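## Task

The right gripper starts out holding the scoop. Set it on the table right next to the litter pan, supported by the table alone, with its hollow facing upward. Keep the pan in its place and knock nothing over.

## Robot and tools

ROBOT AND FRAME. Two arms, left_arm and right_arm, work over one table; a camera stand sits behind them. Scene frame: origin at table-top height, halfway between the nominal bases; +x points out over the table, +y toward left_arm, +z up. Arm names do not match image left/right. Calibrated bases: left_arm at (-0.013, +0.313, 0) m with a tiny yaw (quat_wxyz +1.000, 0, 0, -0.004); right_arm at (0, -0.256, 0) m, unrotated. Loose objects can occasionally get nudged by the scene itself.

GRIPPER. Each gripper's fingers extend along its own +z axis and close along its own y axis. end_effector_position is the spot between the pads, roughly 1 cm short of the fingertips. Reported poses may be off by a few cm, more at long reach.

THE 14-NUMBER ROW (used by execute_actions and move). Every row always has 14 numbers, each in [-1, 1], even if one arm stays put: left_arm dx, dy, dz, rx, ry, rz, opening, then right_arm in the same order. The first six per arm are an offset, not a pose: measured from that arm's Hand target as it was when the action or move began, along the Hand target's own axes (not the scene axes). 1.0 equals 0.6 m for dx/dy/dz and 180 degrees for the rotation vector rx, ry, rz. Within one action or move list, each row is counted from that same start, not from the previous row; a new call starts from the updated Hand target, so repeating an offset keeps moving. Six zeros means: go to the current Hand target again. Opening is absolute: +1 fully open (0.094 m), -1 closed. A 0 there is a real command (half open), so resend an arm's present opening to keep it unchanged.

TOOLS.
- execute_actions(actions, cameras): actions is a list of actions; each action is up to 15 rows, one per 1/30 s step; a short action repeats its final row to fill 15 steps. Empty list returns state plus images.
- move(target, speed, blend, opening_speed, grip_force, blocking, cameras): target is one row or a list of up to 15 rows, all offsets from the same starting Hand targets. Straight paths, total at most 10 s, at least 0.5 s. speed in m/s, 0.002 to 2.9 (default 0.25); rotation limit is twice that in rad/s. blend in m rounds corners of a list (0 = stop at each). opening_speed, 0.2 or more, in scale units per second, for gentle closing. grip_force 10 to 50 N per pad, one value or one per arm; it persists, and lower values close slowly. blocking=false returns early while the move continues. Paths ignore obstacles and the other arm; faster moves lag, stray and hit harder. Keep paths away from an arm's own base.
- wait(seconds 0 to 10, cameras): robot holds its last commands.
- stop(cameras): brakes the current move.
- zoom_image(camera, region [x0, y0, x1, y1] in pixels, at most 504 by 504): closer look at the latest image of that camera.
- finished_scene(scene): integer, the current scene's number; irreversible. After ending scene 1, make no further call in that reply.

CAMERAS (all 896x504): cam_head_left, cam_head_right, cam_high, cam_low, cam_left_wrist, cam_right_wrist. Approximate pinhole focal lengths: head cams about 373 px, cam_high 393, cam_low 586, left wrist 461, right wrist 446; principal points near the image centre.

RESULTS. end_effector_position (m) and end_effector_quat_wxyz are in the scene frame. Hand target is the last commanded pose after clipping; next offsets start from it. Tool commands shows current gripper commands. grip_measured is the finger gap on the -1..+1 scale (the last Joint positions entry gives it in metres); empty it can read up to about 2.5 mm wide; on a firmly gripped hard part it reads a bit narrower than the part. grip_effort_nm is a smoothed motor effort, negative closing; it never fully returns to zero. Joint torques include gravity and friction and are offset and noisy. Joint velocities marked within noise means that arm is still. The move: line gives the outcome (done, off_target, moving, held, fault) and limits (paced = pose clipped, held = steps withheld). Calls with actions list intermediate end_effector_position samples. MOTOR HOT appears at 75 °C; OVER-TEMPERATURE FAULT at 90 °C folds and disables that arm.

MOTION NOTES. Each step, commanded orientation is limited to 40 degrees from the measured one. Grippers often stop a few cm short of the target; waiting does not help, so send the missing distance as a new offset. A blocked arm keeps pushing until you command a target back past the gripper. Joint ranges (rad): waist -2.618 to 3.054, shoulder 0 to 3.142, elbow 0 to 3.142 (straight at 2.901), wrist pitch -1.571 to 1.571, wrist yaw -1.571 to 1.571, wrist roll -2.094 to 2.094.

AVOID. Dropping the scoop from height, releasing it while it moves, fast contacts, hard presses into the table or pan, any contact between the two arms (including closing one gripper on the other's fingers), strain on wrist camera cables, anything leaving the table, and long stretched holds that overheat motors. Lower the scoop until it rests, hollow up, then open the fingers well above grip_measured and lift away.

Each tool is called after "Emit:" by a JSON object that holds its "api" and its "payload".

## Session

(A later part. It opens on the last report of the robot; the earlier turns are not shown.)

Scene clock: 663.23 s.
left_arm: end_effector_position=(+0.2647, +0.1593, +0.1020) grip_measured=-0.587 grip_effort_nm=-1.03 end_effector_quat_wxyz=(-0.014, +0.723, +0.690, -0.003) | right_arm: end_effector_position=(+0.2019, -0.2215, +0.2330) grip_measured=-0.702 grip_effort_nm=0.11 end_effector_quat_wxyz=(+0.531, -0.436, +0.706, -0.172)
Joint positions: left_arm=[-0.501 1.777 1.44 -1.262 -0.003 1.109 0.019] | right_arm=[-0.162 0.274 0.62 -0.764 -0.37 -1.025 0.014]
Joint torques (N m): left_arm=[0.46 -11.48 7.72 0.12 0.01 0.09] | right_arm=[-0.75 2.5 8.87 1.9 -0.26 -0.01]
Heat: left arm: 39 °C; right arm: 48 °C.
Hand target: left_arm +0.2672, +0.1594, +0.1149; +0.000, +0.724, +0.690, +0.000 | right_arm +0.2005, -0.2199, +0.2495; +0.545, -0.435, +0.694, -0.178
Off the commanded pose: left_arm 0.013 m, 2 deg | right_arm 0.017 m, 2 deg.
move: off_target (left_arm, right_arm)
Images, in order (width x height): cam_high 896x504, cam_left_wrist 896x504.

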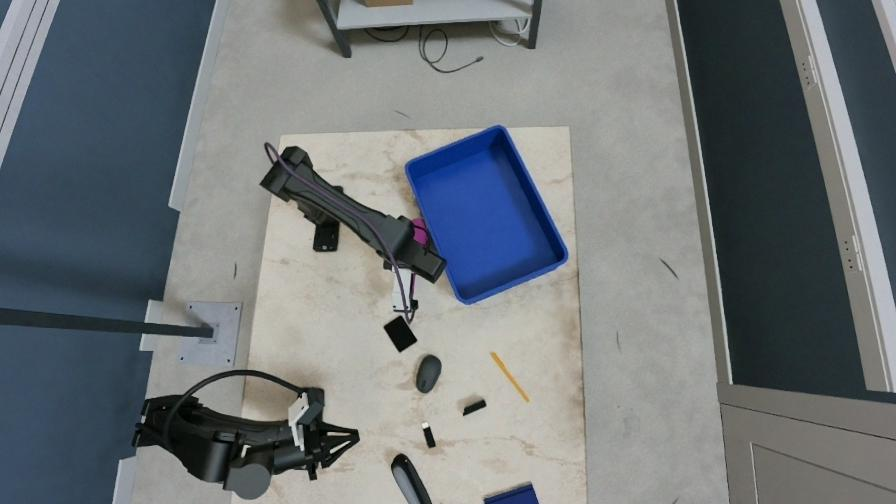

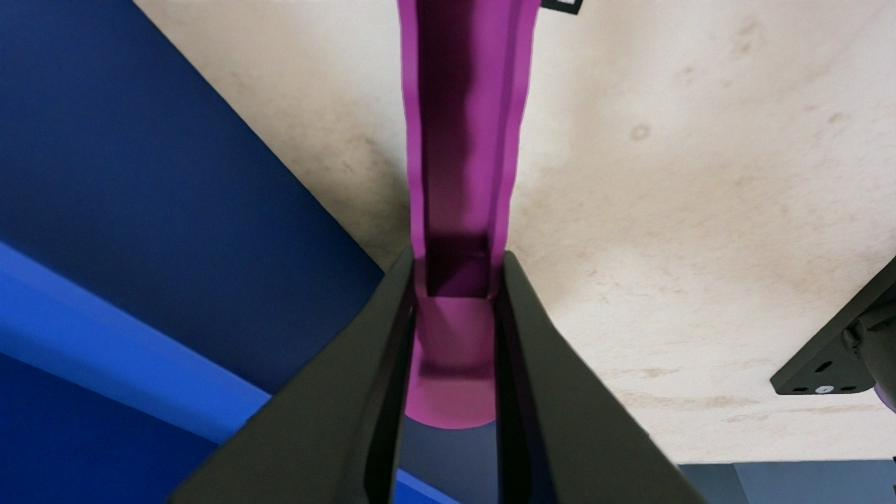

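Emit:
{"api": "move", "payload": {"target": [[-0.1206,0.0652,-0.0417,-0.389,0,0,-1.0,0,0,0,0,0,0,-0.7],[-0.1206,0.0652,0.1280,-0.389,0,0,-1.0,0,0,0,0,0,0,-0.7]], "speed": [0.45,0.15], "blend": [0.01,0], "cameras": ["cam_left_wrist", "cam_high"]}}

Scene clock: 697.37 s.
left_arm: end_effector_position=(+0.3029, +0.0854, +0.0410) grip_measured=-0.586 grip_effort_nm=-1.03 end_effector_quat_wxyz=(+0.409, +0.597, +0.563, +0.399) | right_arm: end_effector_position=(+0.2019, -0.2215, +0.2330) grip_measured=-0.702 grip_effort_nm=0.11 end_effector_quat_wxyz=(+0.531, -0.436, +0.706, -0.172)
Joint positions: left_arm=[-0.978 1.879 0.499 0.817 -0.863 1.14 0.019] | right_arm=[-0.162 0.274 0.62 -0.764 -0.37 -1.025 0.014]
Joint torques (N m): left_arm=[-0.02 -6.34 2.89 1.79 -0.18 -0.08] | right_arm=[-0.73 2.48 8.91 1.9 -0.26 -0.01]
Heat: left arm: 38 °C; right arm: 48 °C.
Hand target: left_arm +0.3027, +0.0851, +0.0380; +0.415, +0.593, +0.565, +0.396 | right_arm +0.2005, -0.2199, +0.2495; +0.545, -0.435, +0.694, -0.178
Off the commanded pose: left_arm 0.003 m, 1 deg | right_arm 0.017 m, 2 deg.
move: off_target (right_arm)
Images, in order (width x height): cam_high 896x504, cam_left_wrist 896x504.

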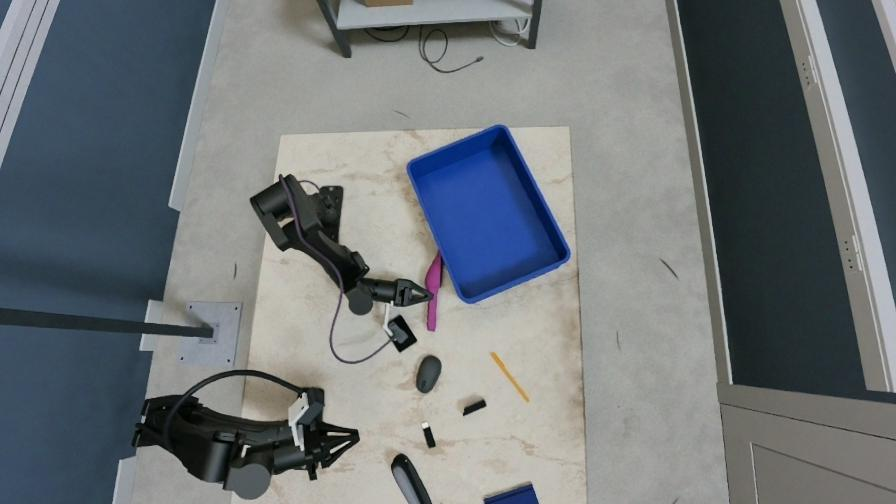

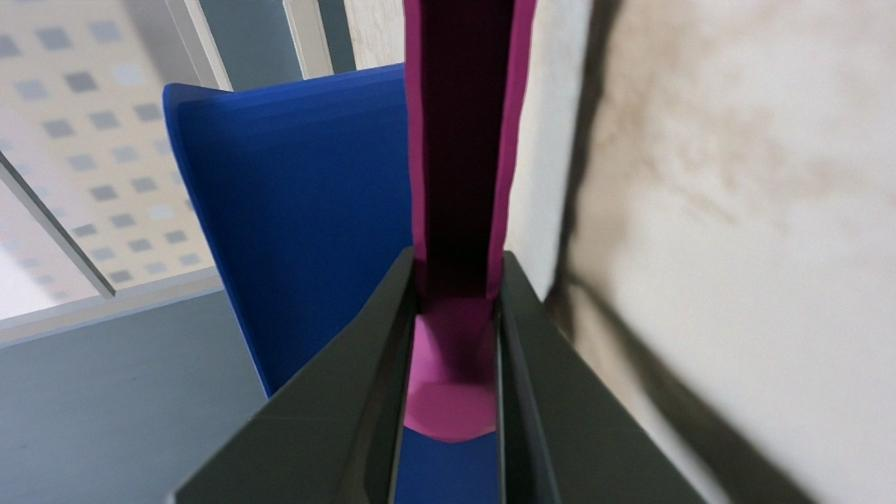

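Emit:
{"api": "move", "payload": {"target": [[-0.0039,-0.0068,-0.0772,0,0,0,-1.0,0,0,0,0,0,0,-0.7],[-0.0039,-0.0366,-0.0664,0,0,0,-1.0,0,0,0,0,0,0,-0.7],[-0.0039,-0.0366,-0.0664,0,0,0,-0.25,0,0,0,0,0,0,-0.7],[-0.0039,-0.0366,-0.2664,0,0,0,-0.25,0,0,0,0,0,0,-0.7]], "speed": [0.15,0.1,0.15,0.25], "opening_speed": 0.5, "cameras": ["cam_left_wrist", "cam_high"]}}

Emit:
{"api": "zoom_image", "payload": {"camera": "cam_high", "region": [370, 220, 520, 340]}}

Scene clock: 718.20 s.
left_arm: end_effector_position=(+0.1452, +0.0970, +0.0686) grip_measured=-0.253 grip_effort_nm=0.15 end_effector_quat_wxyz=(+0.406, +0.602, +0.561, +0.398) | right_arm: end_effector_position=(+0.2019, -0.2215, +0.2330) grip_measured=-0.702 grip_effort_nm=0.11 end_effector_quat_wxyz=(+0.531, -0.436, +0.706, -0.172)
Joint positions: left_arm=[-1.616 1.619 0.585 -0.554 -1.21 0.007 0.035] | right_arm=[-0.162 0.274 0.62 -0.764 -0.37 -1.025 0.014]
Joint torques (N m): left_arm=[-0.27 -4.42 6.32 0.21 -0.72 -0.3] | right_arm=[-0.69 2.5 8.88 1.89 -0.27 -0.01]
Heat: left arm: 40 °C; right arm: 48 °C.
Hand target: left_arm +0.1451, +0.0905, +0.0721; +0.415, +0.593, +0.565, +0.396 | right_arm +0.2005, -0.2199, +0.2495; +0.545, -0.435, +0.694, -0.178
Off the commanded pose: left_arm 0.007 m, 2 deg | right_arm 0.017 m, 2 deg.
move: off_target (right_arm)
Images, in order (width x height): cam_high 896x504, cam_left_wrist 896x504.

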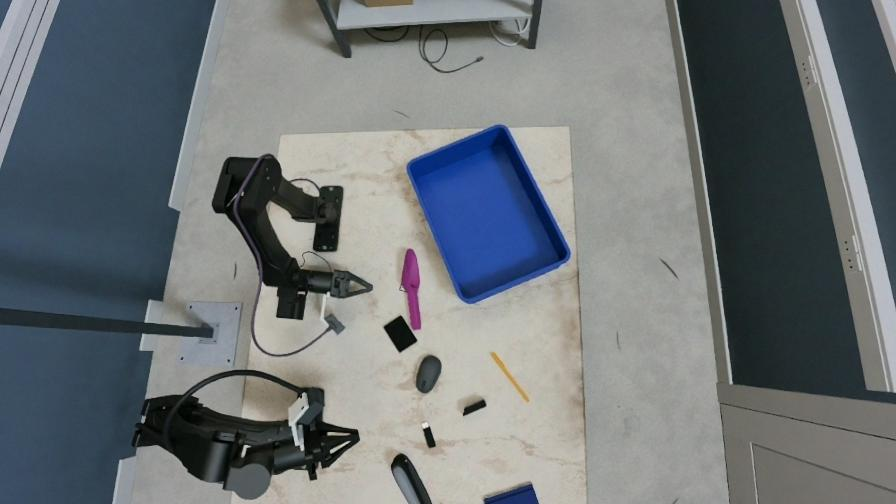

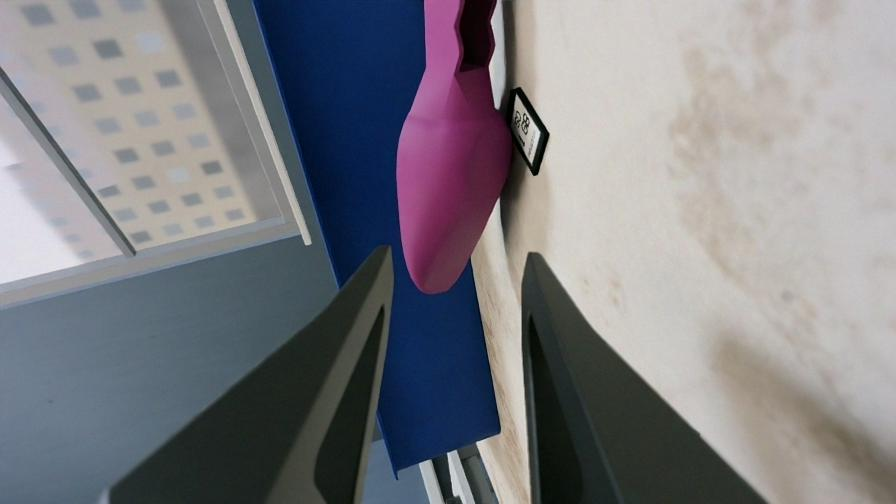

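Scaled by 3.360.

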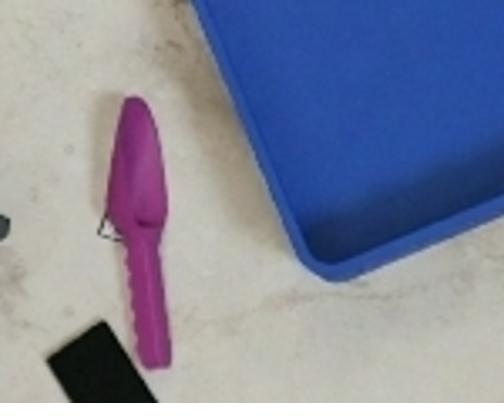

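Emit:
{"api": "move", "payload": {"target": [0.0733,0.1597,0.1567,0.3884,0.0244,-0.0352,0.4,0,0,0,0,0,0,-0.7], "speed": 0.4, "cameras": ["cam_left_wrist"]}}

Scene clock: 748.93 s.
left_arm: end_effector_position=(+0.2659, +0.1329, +0.1289) grip_measured=+0.397 grip_effort_nm=0.15 end_effector_quat_wxyz=(+0.001, +0.677, +0.736, +0.009) | right_arm: end_effector_position=(+0.2019, -0.2215, +0.2330) grip_measured=-0.702 grip_effort_nm=0.11 end_effector_quat_wxyz=(+0.531, -0.436, +0.706, -0.172)
Joint positions: left_arm=[-0.576 1.796 1.569 -1.339 -0.017 0.903 0.066] | right_arm=[-0.162 0.274 0.62 -0.764 -0.37 -1.025 0.014]
Joint torques (N m): left_arm=[0.12 -7.54 8.62 0.16 0.16 0.07] | right_arm=[-0.73 2.45 8.91 1.9 -0.27 -0.02]
Heat: left arm: 37 °C; right arm: 48 °C.
Hand target: left_arm +0.2682, +0.1286, +0.1299; +0.000, +0.679, +0.734, +0.000 | right_arm +0.2005, -0.2199, +0.2495; +0.545, -0.435, +0.694, -0.178
Off the commanded pose: left_arm 0.005 m, 1 deg | right_arm 0.017 m, 2 deg.
move: off_target (right_arm)
Images, in order (width x height): cam_left_wrist 896x504.

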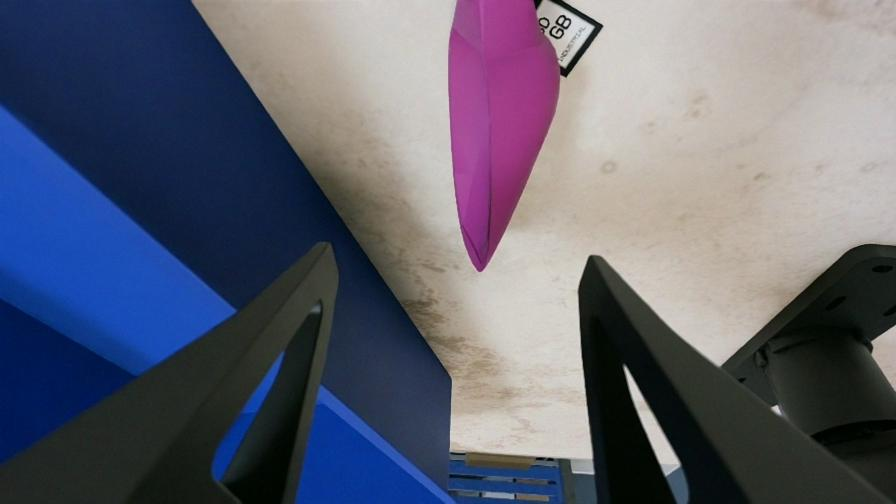

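Emit:
{"api": "execute_actions", "payload": {"actions": [], "cameras": ["cam_left_wrist", "cam_high"]}}

Scene clock: 795.53 s.
left_arm: end_effector_position=(+0.2659, +0.1330, +0.1289) grip_measured=+0.397 grip_effort_nm=0.15 end_effector_quat_wxyz=(+0.001, +0.677, +0.736, +0.009) | right_arm: end_effector_position=(+0.2019, -0.2215, +0.2330) grip_measured=-0.702 grip_effort_nm=0.11 end_effector_quat_wxyz=(+0.531, -0.436, +0.706, -0.172)
Joint positions: left_arm=[-0.576 1.796 1.569 -1.339 -0.017 0.903 0.066] | right_arm=[-0.162 0.274 0.62 -0.764 -0.37 -1.025 0.014]
Joint velocities: within noise
Joint torques (N m): left_arm=[0.17 -7.58 8.68 0.18 0.16 0.09] | right_arm=[-0.79 2.47 8.88 1.9 -0.26 -0.01]
Heat: left arm: 37 °C; right arm: 48 °C.
Hand target: left_arm +0.2683, +0.1286, +0.1299; +0.000, +0.679, +0.734, +0.000 | right_arm +0.2005, -0.2199, +0.2495; +0.545, -0.435, +0.694, -0.178
Tool commands: left_gripper/opening=+0.4 right_gripper/opening=-0.7
Off the commanded pose: left_arm 0.005 m, 1 deg | right_arm 0.017 m, 2 deg.
Images, in order (width x height): cam_high 896x504, cam_left_wrist 896x504.

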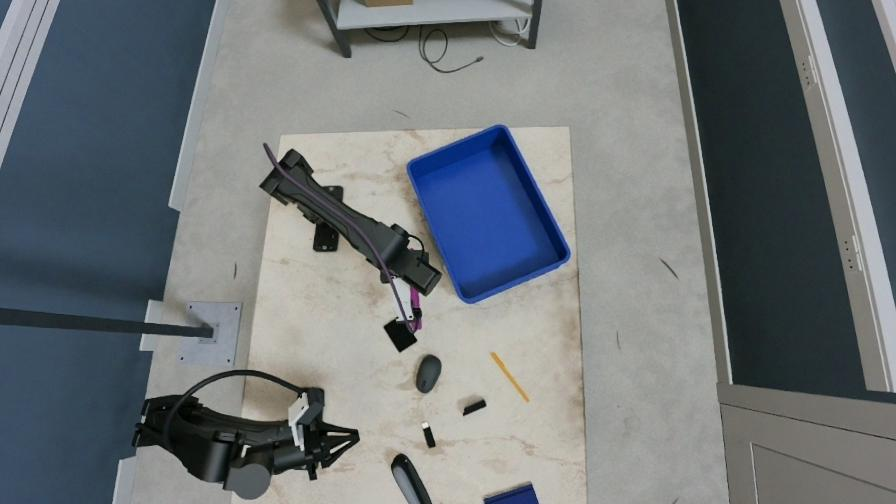

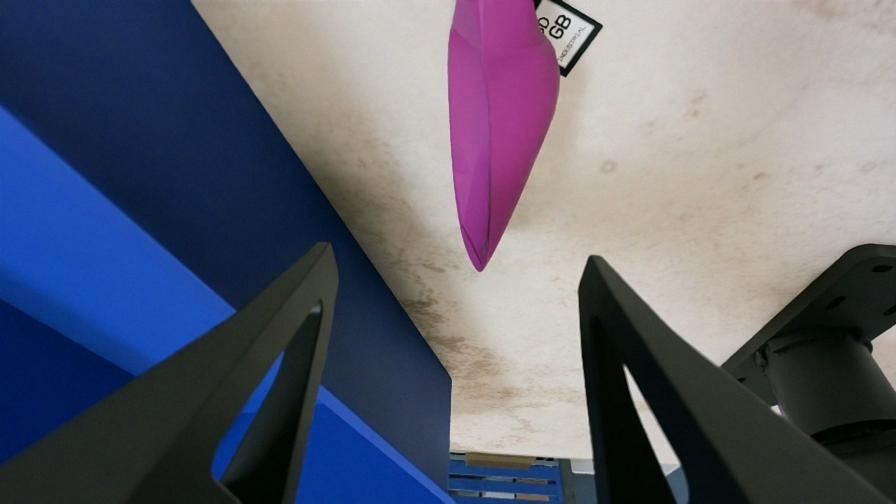

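Emit:
{"api": "move", "payload": {"target": [0.0021, -0.0266, 0.0583, 0, 0, 0, 0.5, 0, 0, 0, 0, 0, 0, -0.7], "speed": 0.15, "cameras": ["cam_left_wrist"]}}

Scene clock: 854.73 s.
left_arm: end_effector_position=(+0.2536, +0.1342, +0.0907) grip_measured=+0.497 grip_effort_nm=0.15 end_effector_quat_wxyz=(-0.016, +0.679, +0.734, +0.006) | right_arm: end_effector_position=(+0.2019, -0.2215, +0.2330) grip_measured=-0.702 grip_effort_nm=0.11 end_effector_quat_wxyz=(+0.531, -0.436, +0.706, -0.172)
Joint positions: left_arm=[-0.593 1.796 1.417 -1.221 -0.016 0.891 0.07] | right_arm=[-0.162 0.274 0.62 -0.764 -0.37 -1.025 0.014]
Joint torques (N m): left_arm=[-0.85 -11.47 4.83 0.37 0.15 -0.06] | right_arm=[-0.72 2.47 8.92 1.9 -0.27 -0.01]
Heat: left arm: 37 °C; right arm: 48 °C.
Hand target: left_arm +0.2522, +0.1285, +0.0950; +0.000, +0.679, +0.734, +0.000 | right_arm +0.2005, -0.2199, +0.2495; +0.545, -0.435, +0.694, -0.178
Off the commanded pose: left_arm 0.007 m, 2 deg | right_arm 0.017 m, 2 deg.
move: off_target (right_arm)
Images, in order (width x height): cam_left_wrist 896x504.

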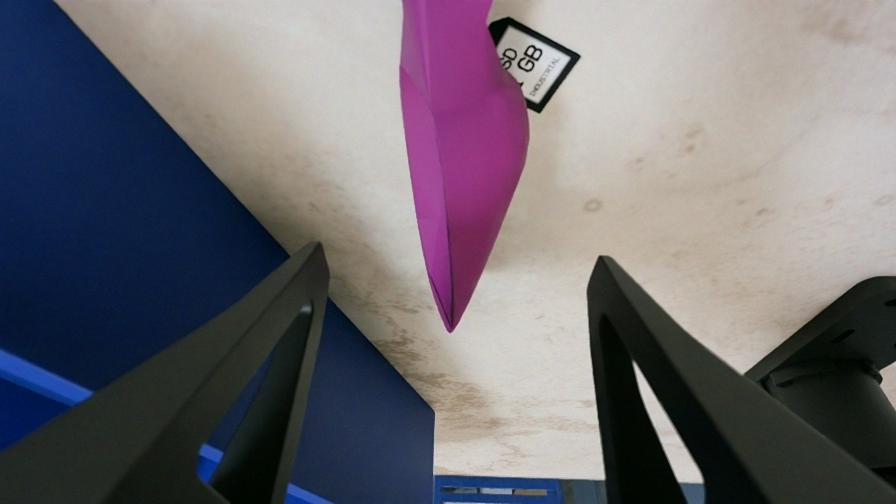

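Emit:
{"api": "move", "payload": {"target": [[0.0087, -0.0043, 0.0883, 0, 0, 0, 0.5, 0, 0, 0, 0, 0, 0, -0.7], [0.0087, -0.0043, 0.0883, 0, 0, 0, -1, 0, 0, 0, 0, 0, 0, -0.7]], "speed": 0.13, "opening_speed": 1.0, "cameras": ["cam_left_wrist", "cam_high"]}}

Scene clock: 884.40 s.
left_arm: end_effector_position=(+0.2501, +0.1363, +0.0453) grip_measured=-0.928 grip_effort_nm=-1.03 end_effector_quat_wxyz=(-0.002, +0.679, +0.734, +0.007) | right_arm: end_effector_position=(+0.2019, -0.2215, +0.2330) grip_measured=-0.702 grip_effort_nm=0.11 end_effector_quat_wxyz=(+0.531, -0.436, +0.706, -0.172)
Joint positions: left_arm=[-0.593 1.796 1.232 -1.01 -0.014 0.891 0.003] | right_arm=[-0.162 0.274 0.62 -0.764 -0.37 -1.025 0.014]
Joint torques (N m): left_arm=[-0.13 -8.73 4.68 0.42 0.14 -0.01] | right_arm=[-0.73 2.48 8.88 1.89 -0.26 -0.01]
Heat: left arm: 36 °C; right arm: 48 °C.
Hand target: left_arm +0.2492, +0.1335, +0.0420; +0.000, +0.679, +0.734, +0.000 | right_arm +0.2005, -0.2199, +0.2495; +0.545, -0.435, +0.694, -0.178
Off the commanded pose: left_arm 0.004 m, 1 deg | right_arm 0.017 m, 2 deg.
move: off_target (right_arm)
Images, in order (width x height): cam_high 896x504, cam_left_wrist 896x504.

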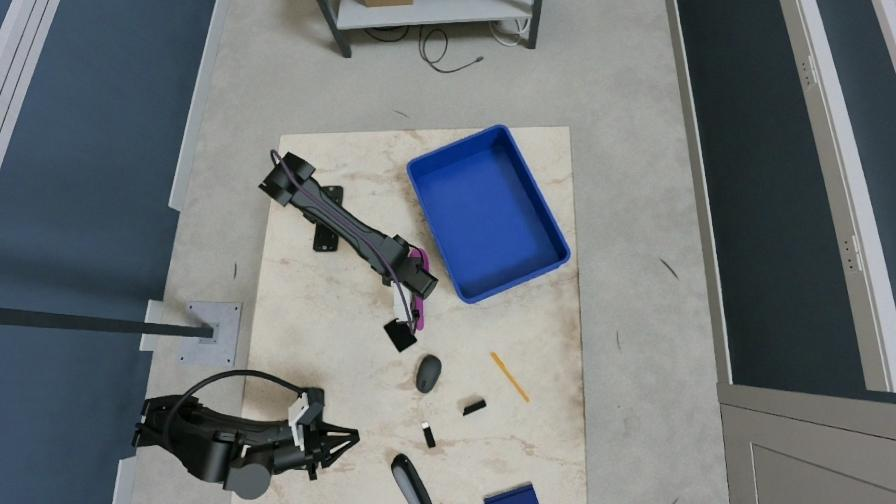

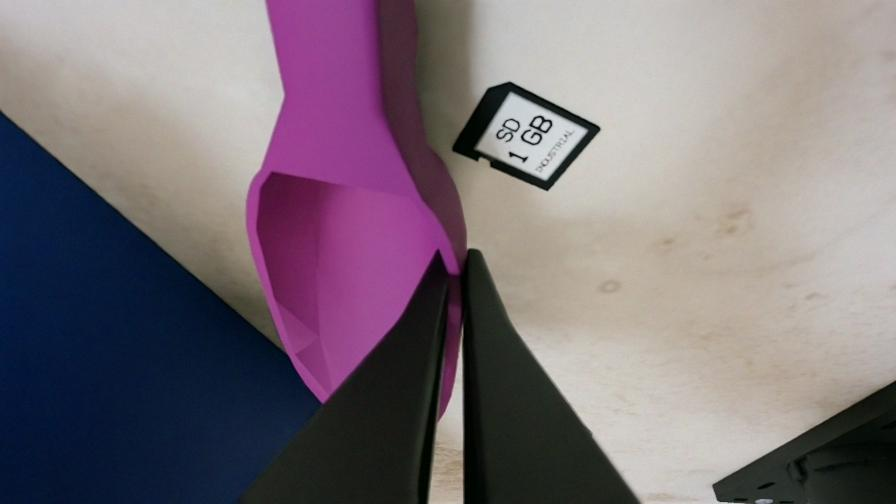

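Emit:
{"api": "move", "payload": {"target": [[0, 0, -0.05, 0, 0, 0, -1, 0, 0, 0, 0, 0, 0, -0.7], [0.0583, 0.0343, -0.0917, 0, 0, -0.1167, -1, 0, 0, 0, 0, 0, 0, -0.7]], "speed": 0.13, "blend": [0.02, 0], "cameras": ["cam_high", "cam_left_wrist"]}}

Scene clock: 918.30 s.
left_arm: end_effector_position=(+0.2601, +0.1741, +0.0767) grip_measured=-0.928 grip_effort_nm=-1.04 end_effector_quat_wxyz=(-0.032, +0.540, +0.841, +0.004) | right_arm: end_effector_position=(+0.2019, -0.2215, +0.2330) grip_measured=-0.702 grip_effort_nm=0.11 end_effector_quat_wxyz=(+0.531, -0.436, +0.706, -0.172)
Joint positions: left_arm=[-0.473 1.781 1.342 -1.193 -0.014 0.661 0.003] | right_arm=[-0.162 0.274 0.62 -0.764 -0.37 -1.025 0.014]
Joint torques (N m): left_arm=[0.68 -13.34 8.46 0.13 0.14 -0.06] | right_arm=[-0.73 2.47 8.87 1.89 -0.26 0]
Heat: left arm: 36 °C; right arm: 48 °C.
Hand target: left_arm +0.2670, +0.1700, +0.0970; +0.000, +0.534, +0.845, +0.000 | right_arm +0.2005, -0.2199, +0.2495; +0.545, -0.435, +0.694, -0.178
Off the commanded pose: left_arm 0.022 m, 4 deg | right_arm 0.017 m, 2 deg.
move: off_target (left_arm, right_arm); blend cut to 0.015 m at target 1
Images, in order (width x height): cam_high 896x504, cam_left_wrist 896x504.

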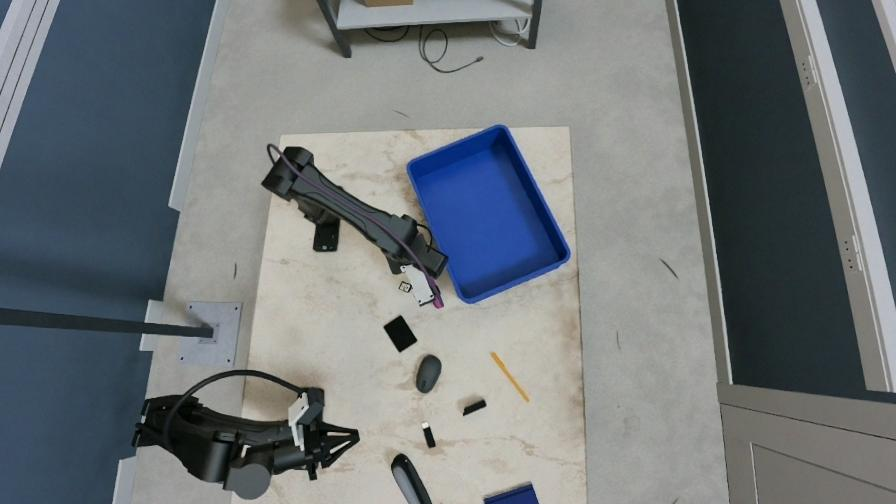

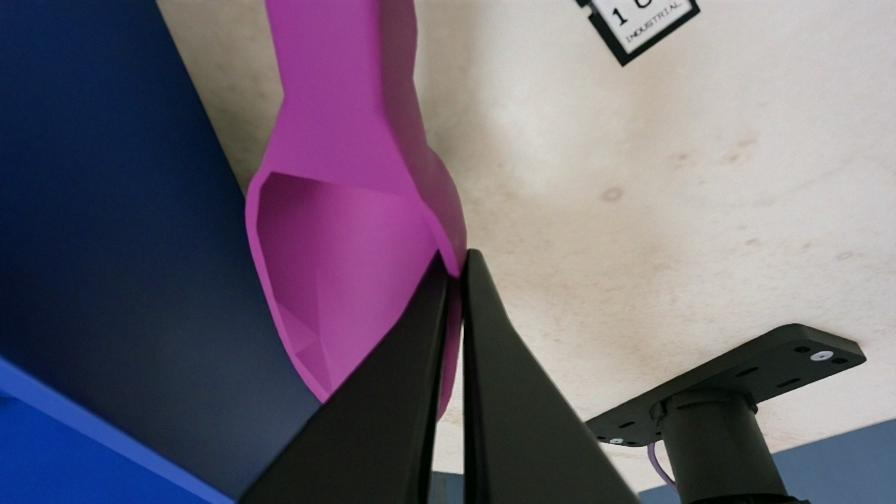

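Emit:
{"api": "zoom_image", "payload": {"camera": "cam_high", "region": [380, 200, 500, 320]}}

Scaled by 4.200.

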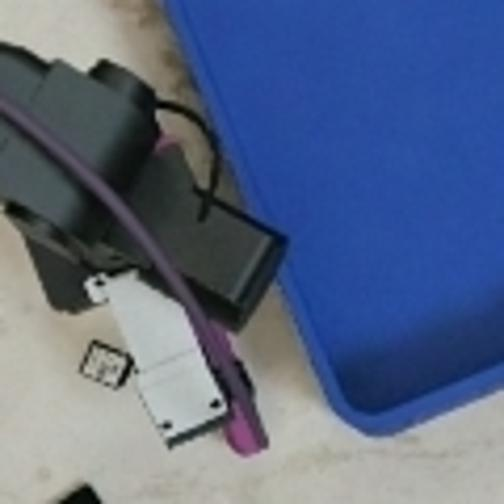

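Emit:
{"api": "move", "payload": {"target": [[0.0069, -0.0299, 0.0917, 0, 0, -0.0278, -1, 0, 0, 0, 0, 0, 0, -0.7], [0.0069, -0.0299, 0.0917, 0, 0, -0.0278, -0.5, 0, 0, 0, 0, 0, 0, -0.7], [0.0069, -0.0299, -0.1083, 0, 0, -0.0278, -0.5, 0, 0, 0, 0, 0, 0, -0.7]], "speed": [0.12, 0.12, 0.12], "opening_speed": 0.5, "cameras": ["cam_high", "cam_left_wrist", "cam_low"]}}

Scene clock: 994.87 s.
left_arm: end_effector_position=(+0.2489, +0.1714, +0.1466) grip_measured=-0.503 grip_effort_nm=0.15 end_effector_quat_wxyz=(-0.023, +0.495, +0.868, +0.005) | right_arm: end_effector_position=(+0.2019, -0.2215, +0.2330) grip_measured=-0.702 grip_effort_nm=0.11 end_effector_quat_wxyz=(+0.531, -0.436, +0.706, -0.172)
Joint positions: left_arm=[-0.496 1.715 1.543 -1.444 -0.01 0.533 0.023] | right_arm=[-0.162 0.274 0.62 -0.764 -0.37 -1.025 0.014]
Joint torques (N m): left_arm=[-0.87 -11.51 8.23 0.14 0.1 -0.07] | right_arm=[-0.7 2.44 8.85 1.91 -0.27 -0.01]
Heat: left arm: 36 °C; right arm: 48 °C.
Hand target: left_arm +0.2490, +0.1661, +0.1620; +0.000, +0.497, +0.868, +0.000 | right_arm +0.2005, -0.2199, +0.2495; +0.545, -0.435, +0.694, -0.178
Off the commanded pose: left_arm 0.016 m, 3 deg | right_arm 0.017 m, 2 deg.
move: off_target (left_arm, right_arm); target 2's new opening was sent with left_arm's hand 0.008 m and 3 deg from that target
Images, in order (width x height): cam_high 896x504, cam_low 896x504, cam_left_wrist 896x504.

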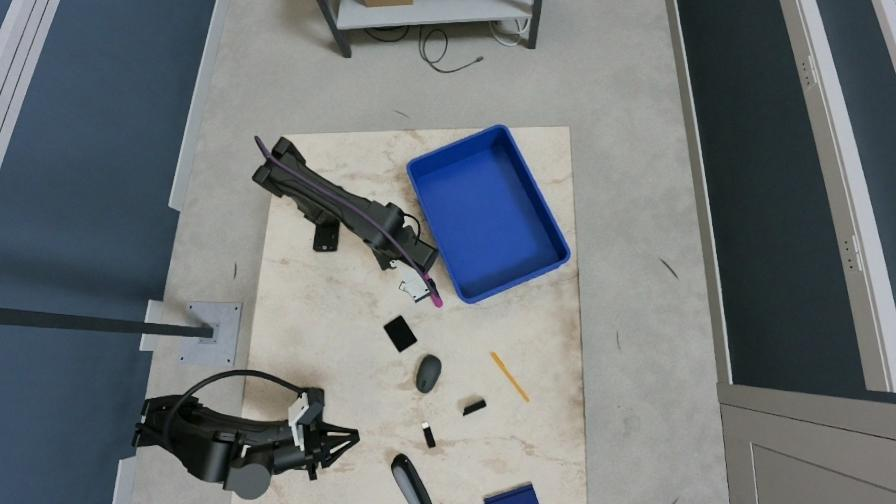

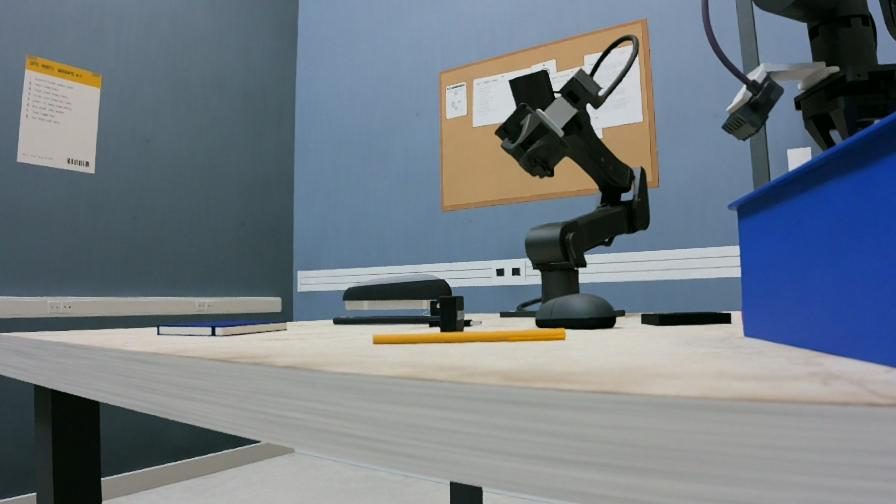

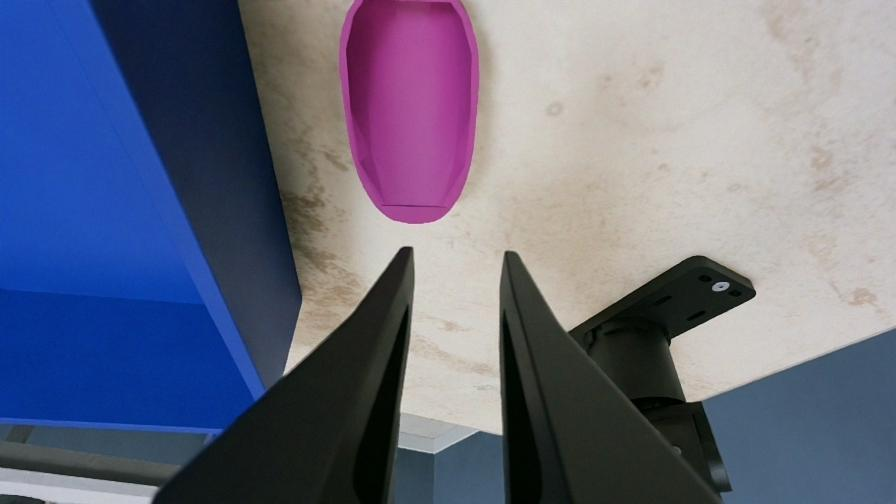

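Emit:
{"api": "finished_scene", "payload": {"scene": 2}}

The scene is finished: the task was done.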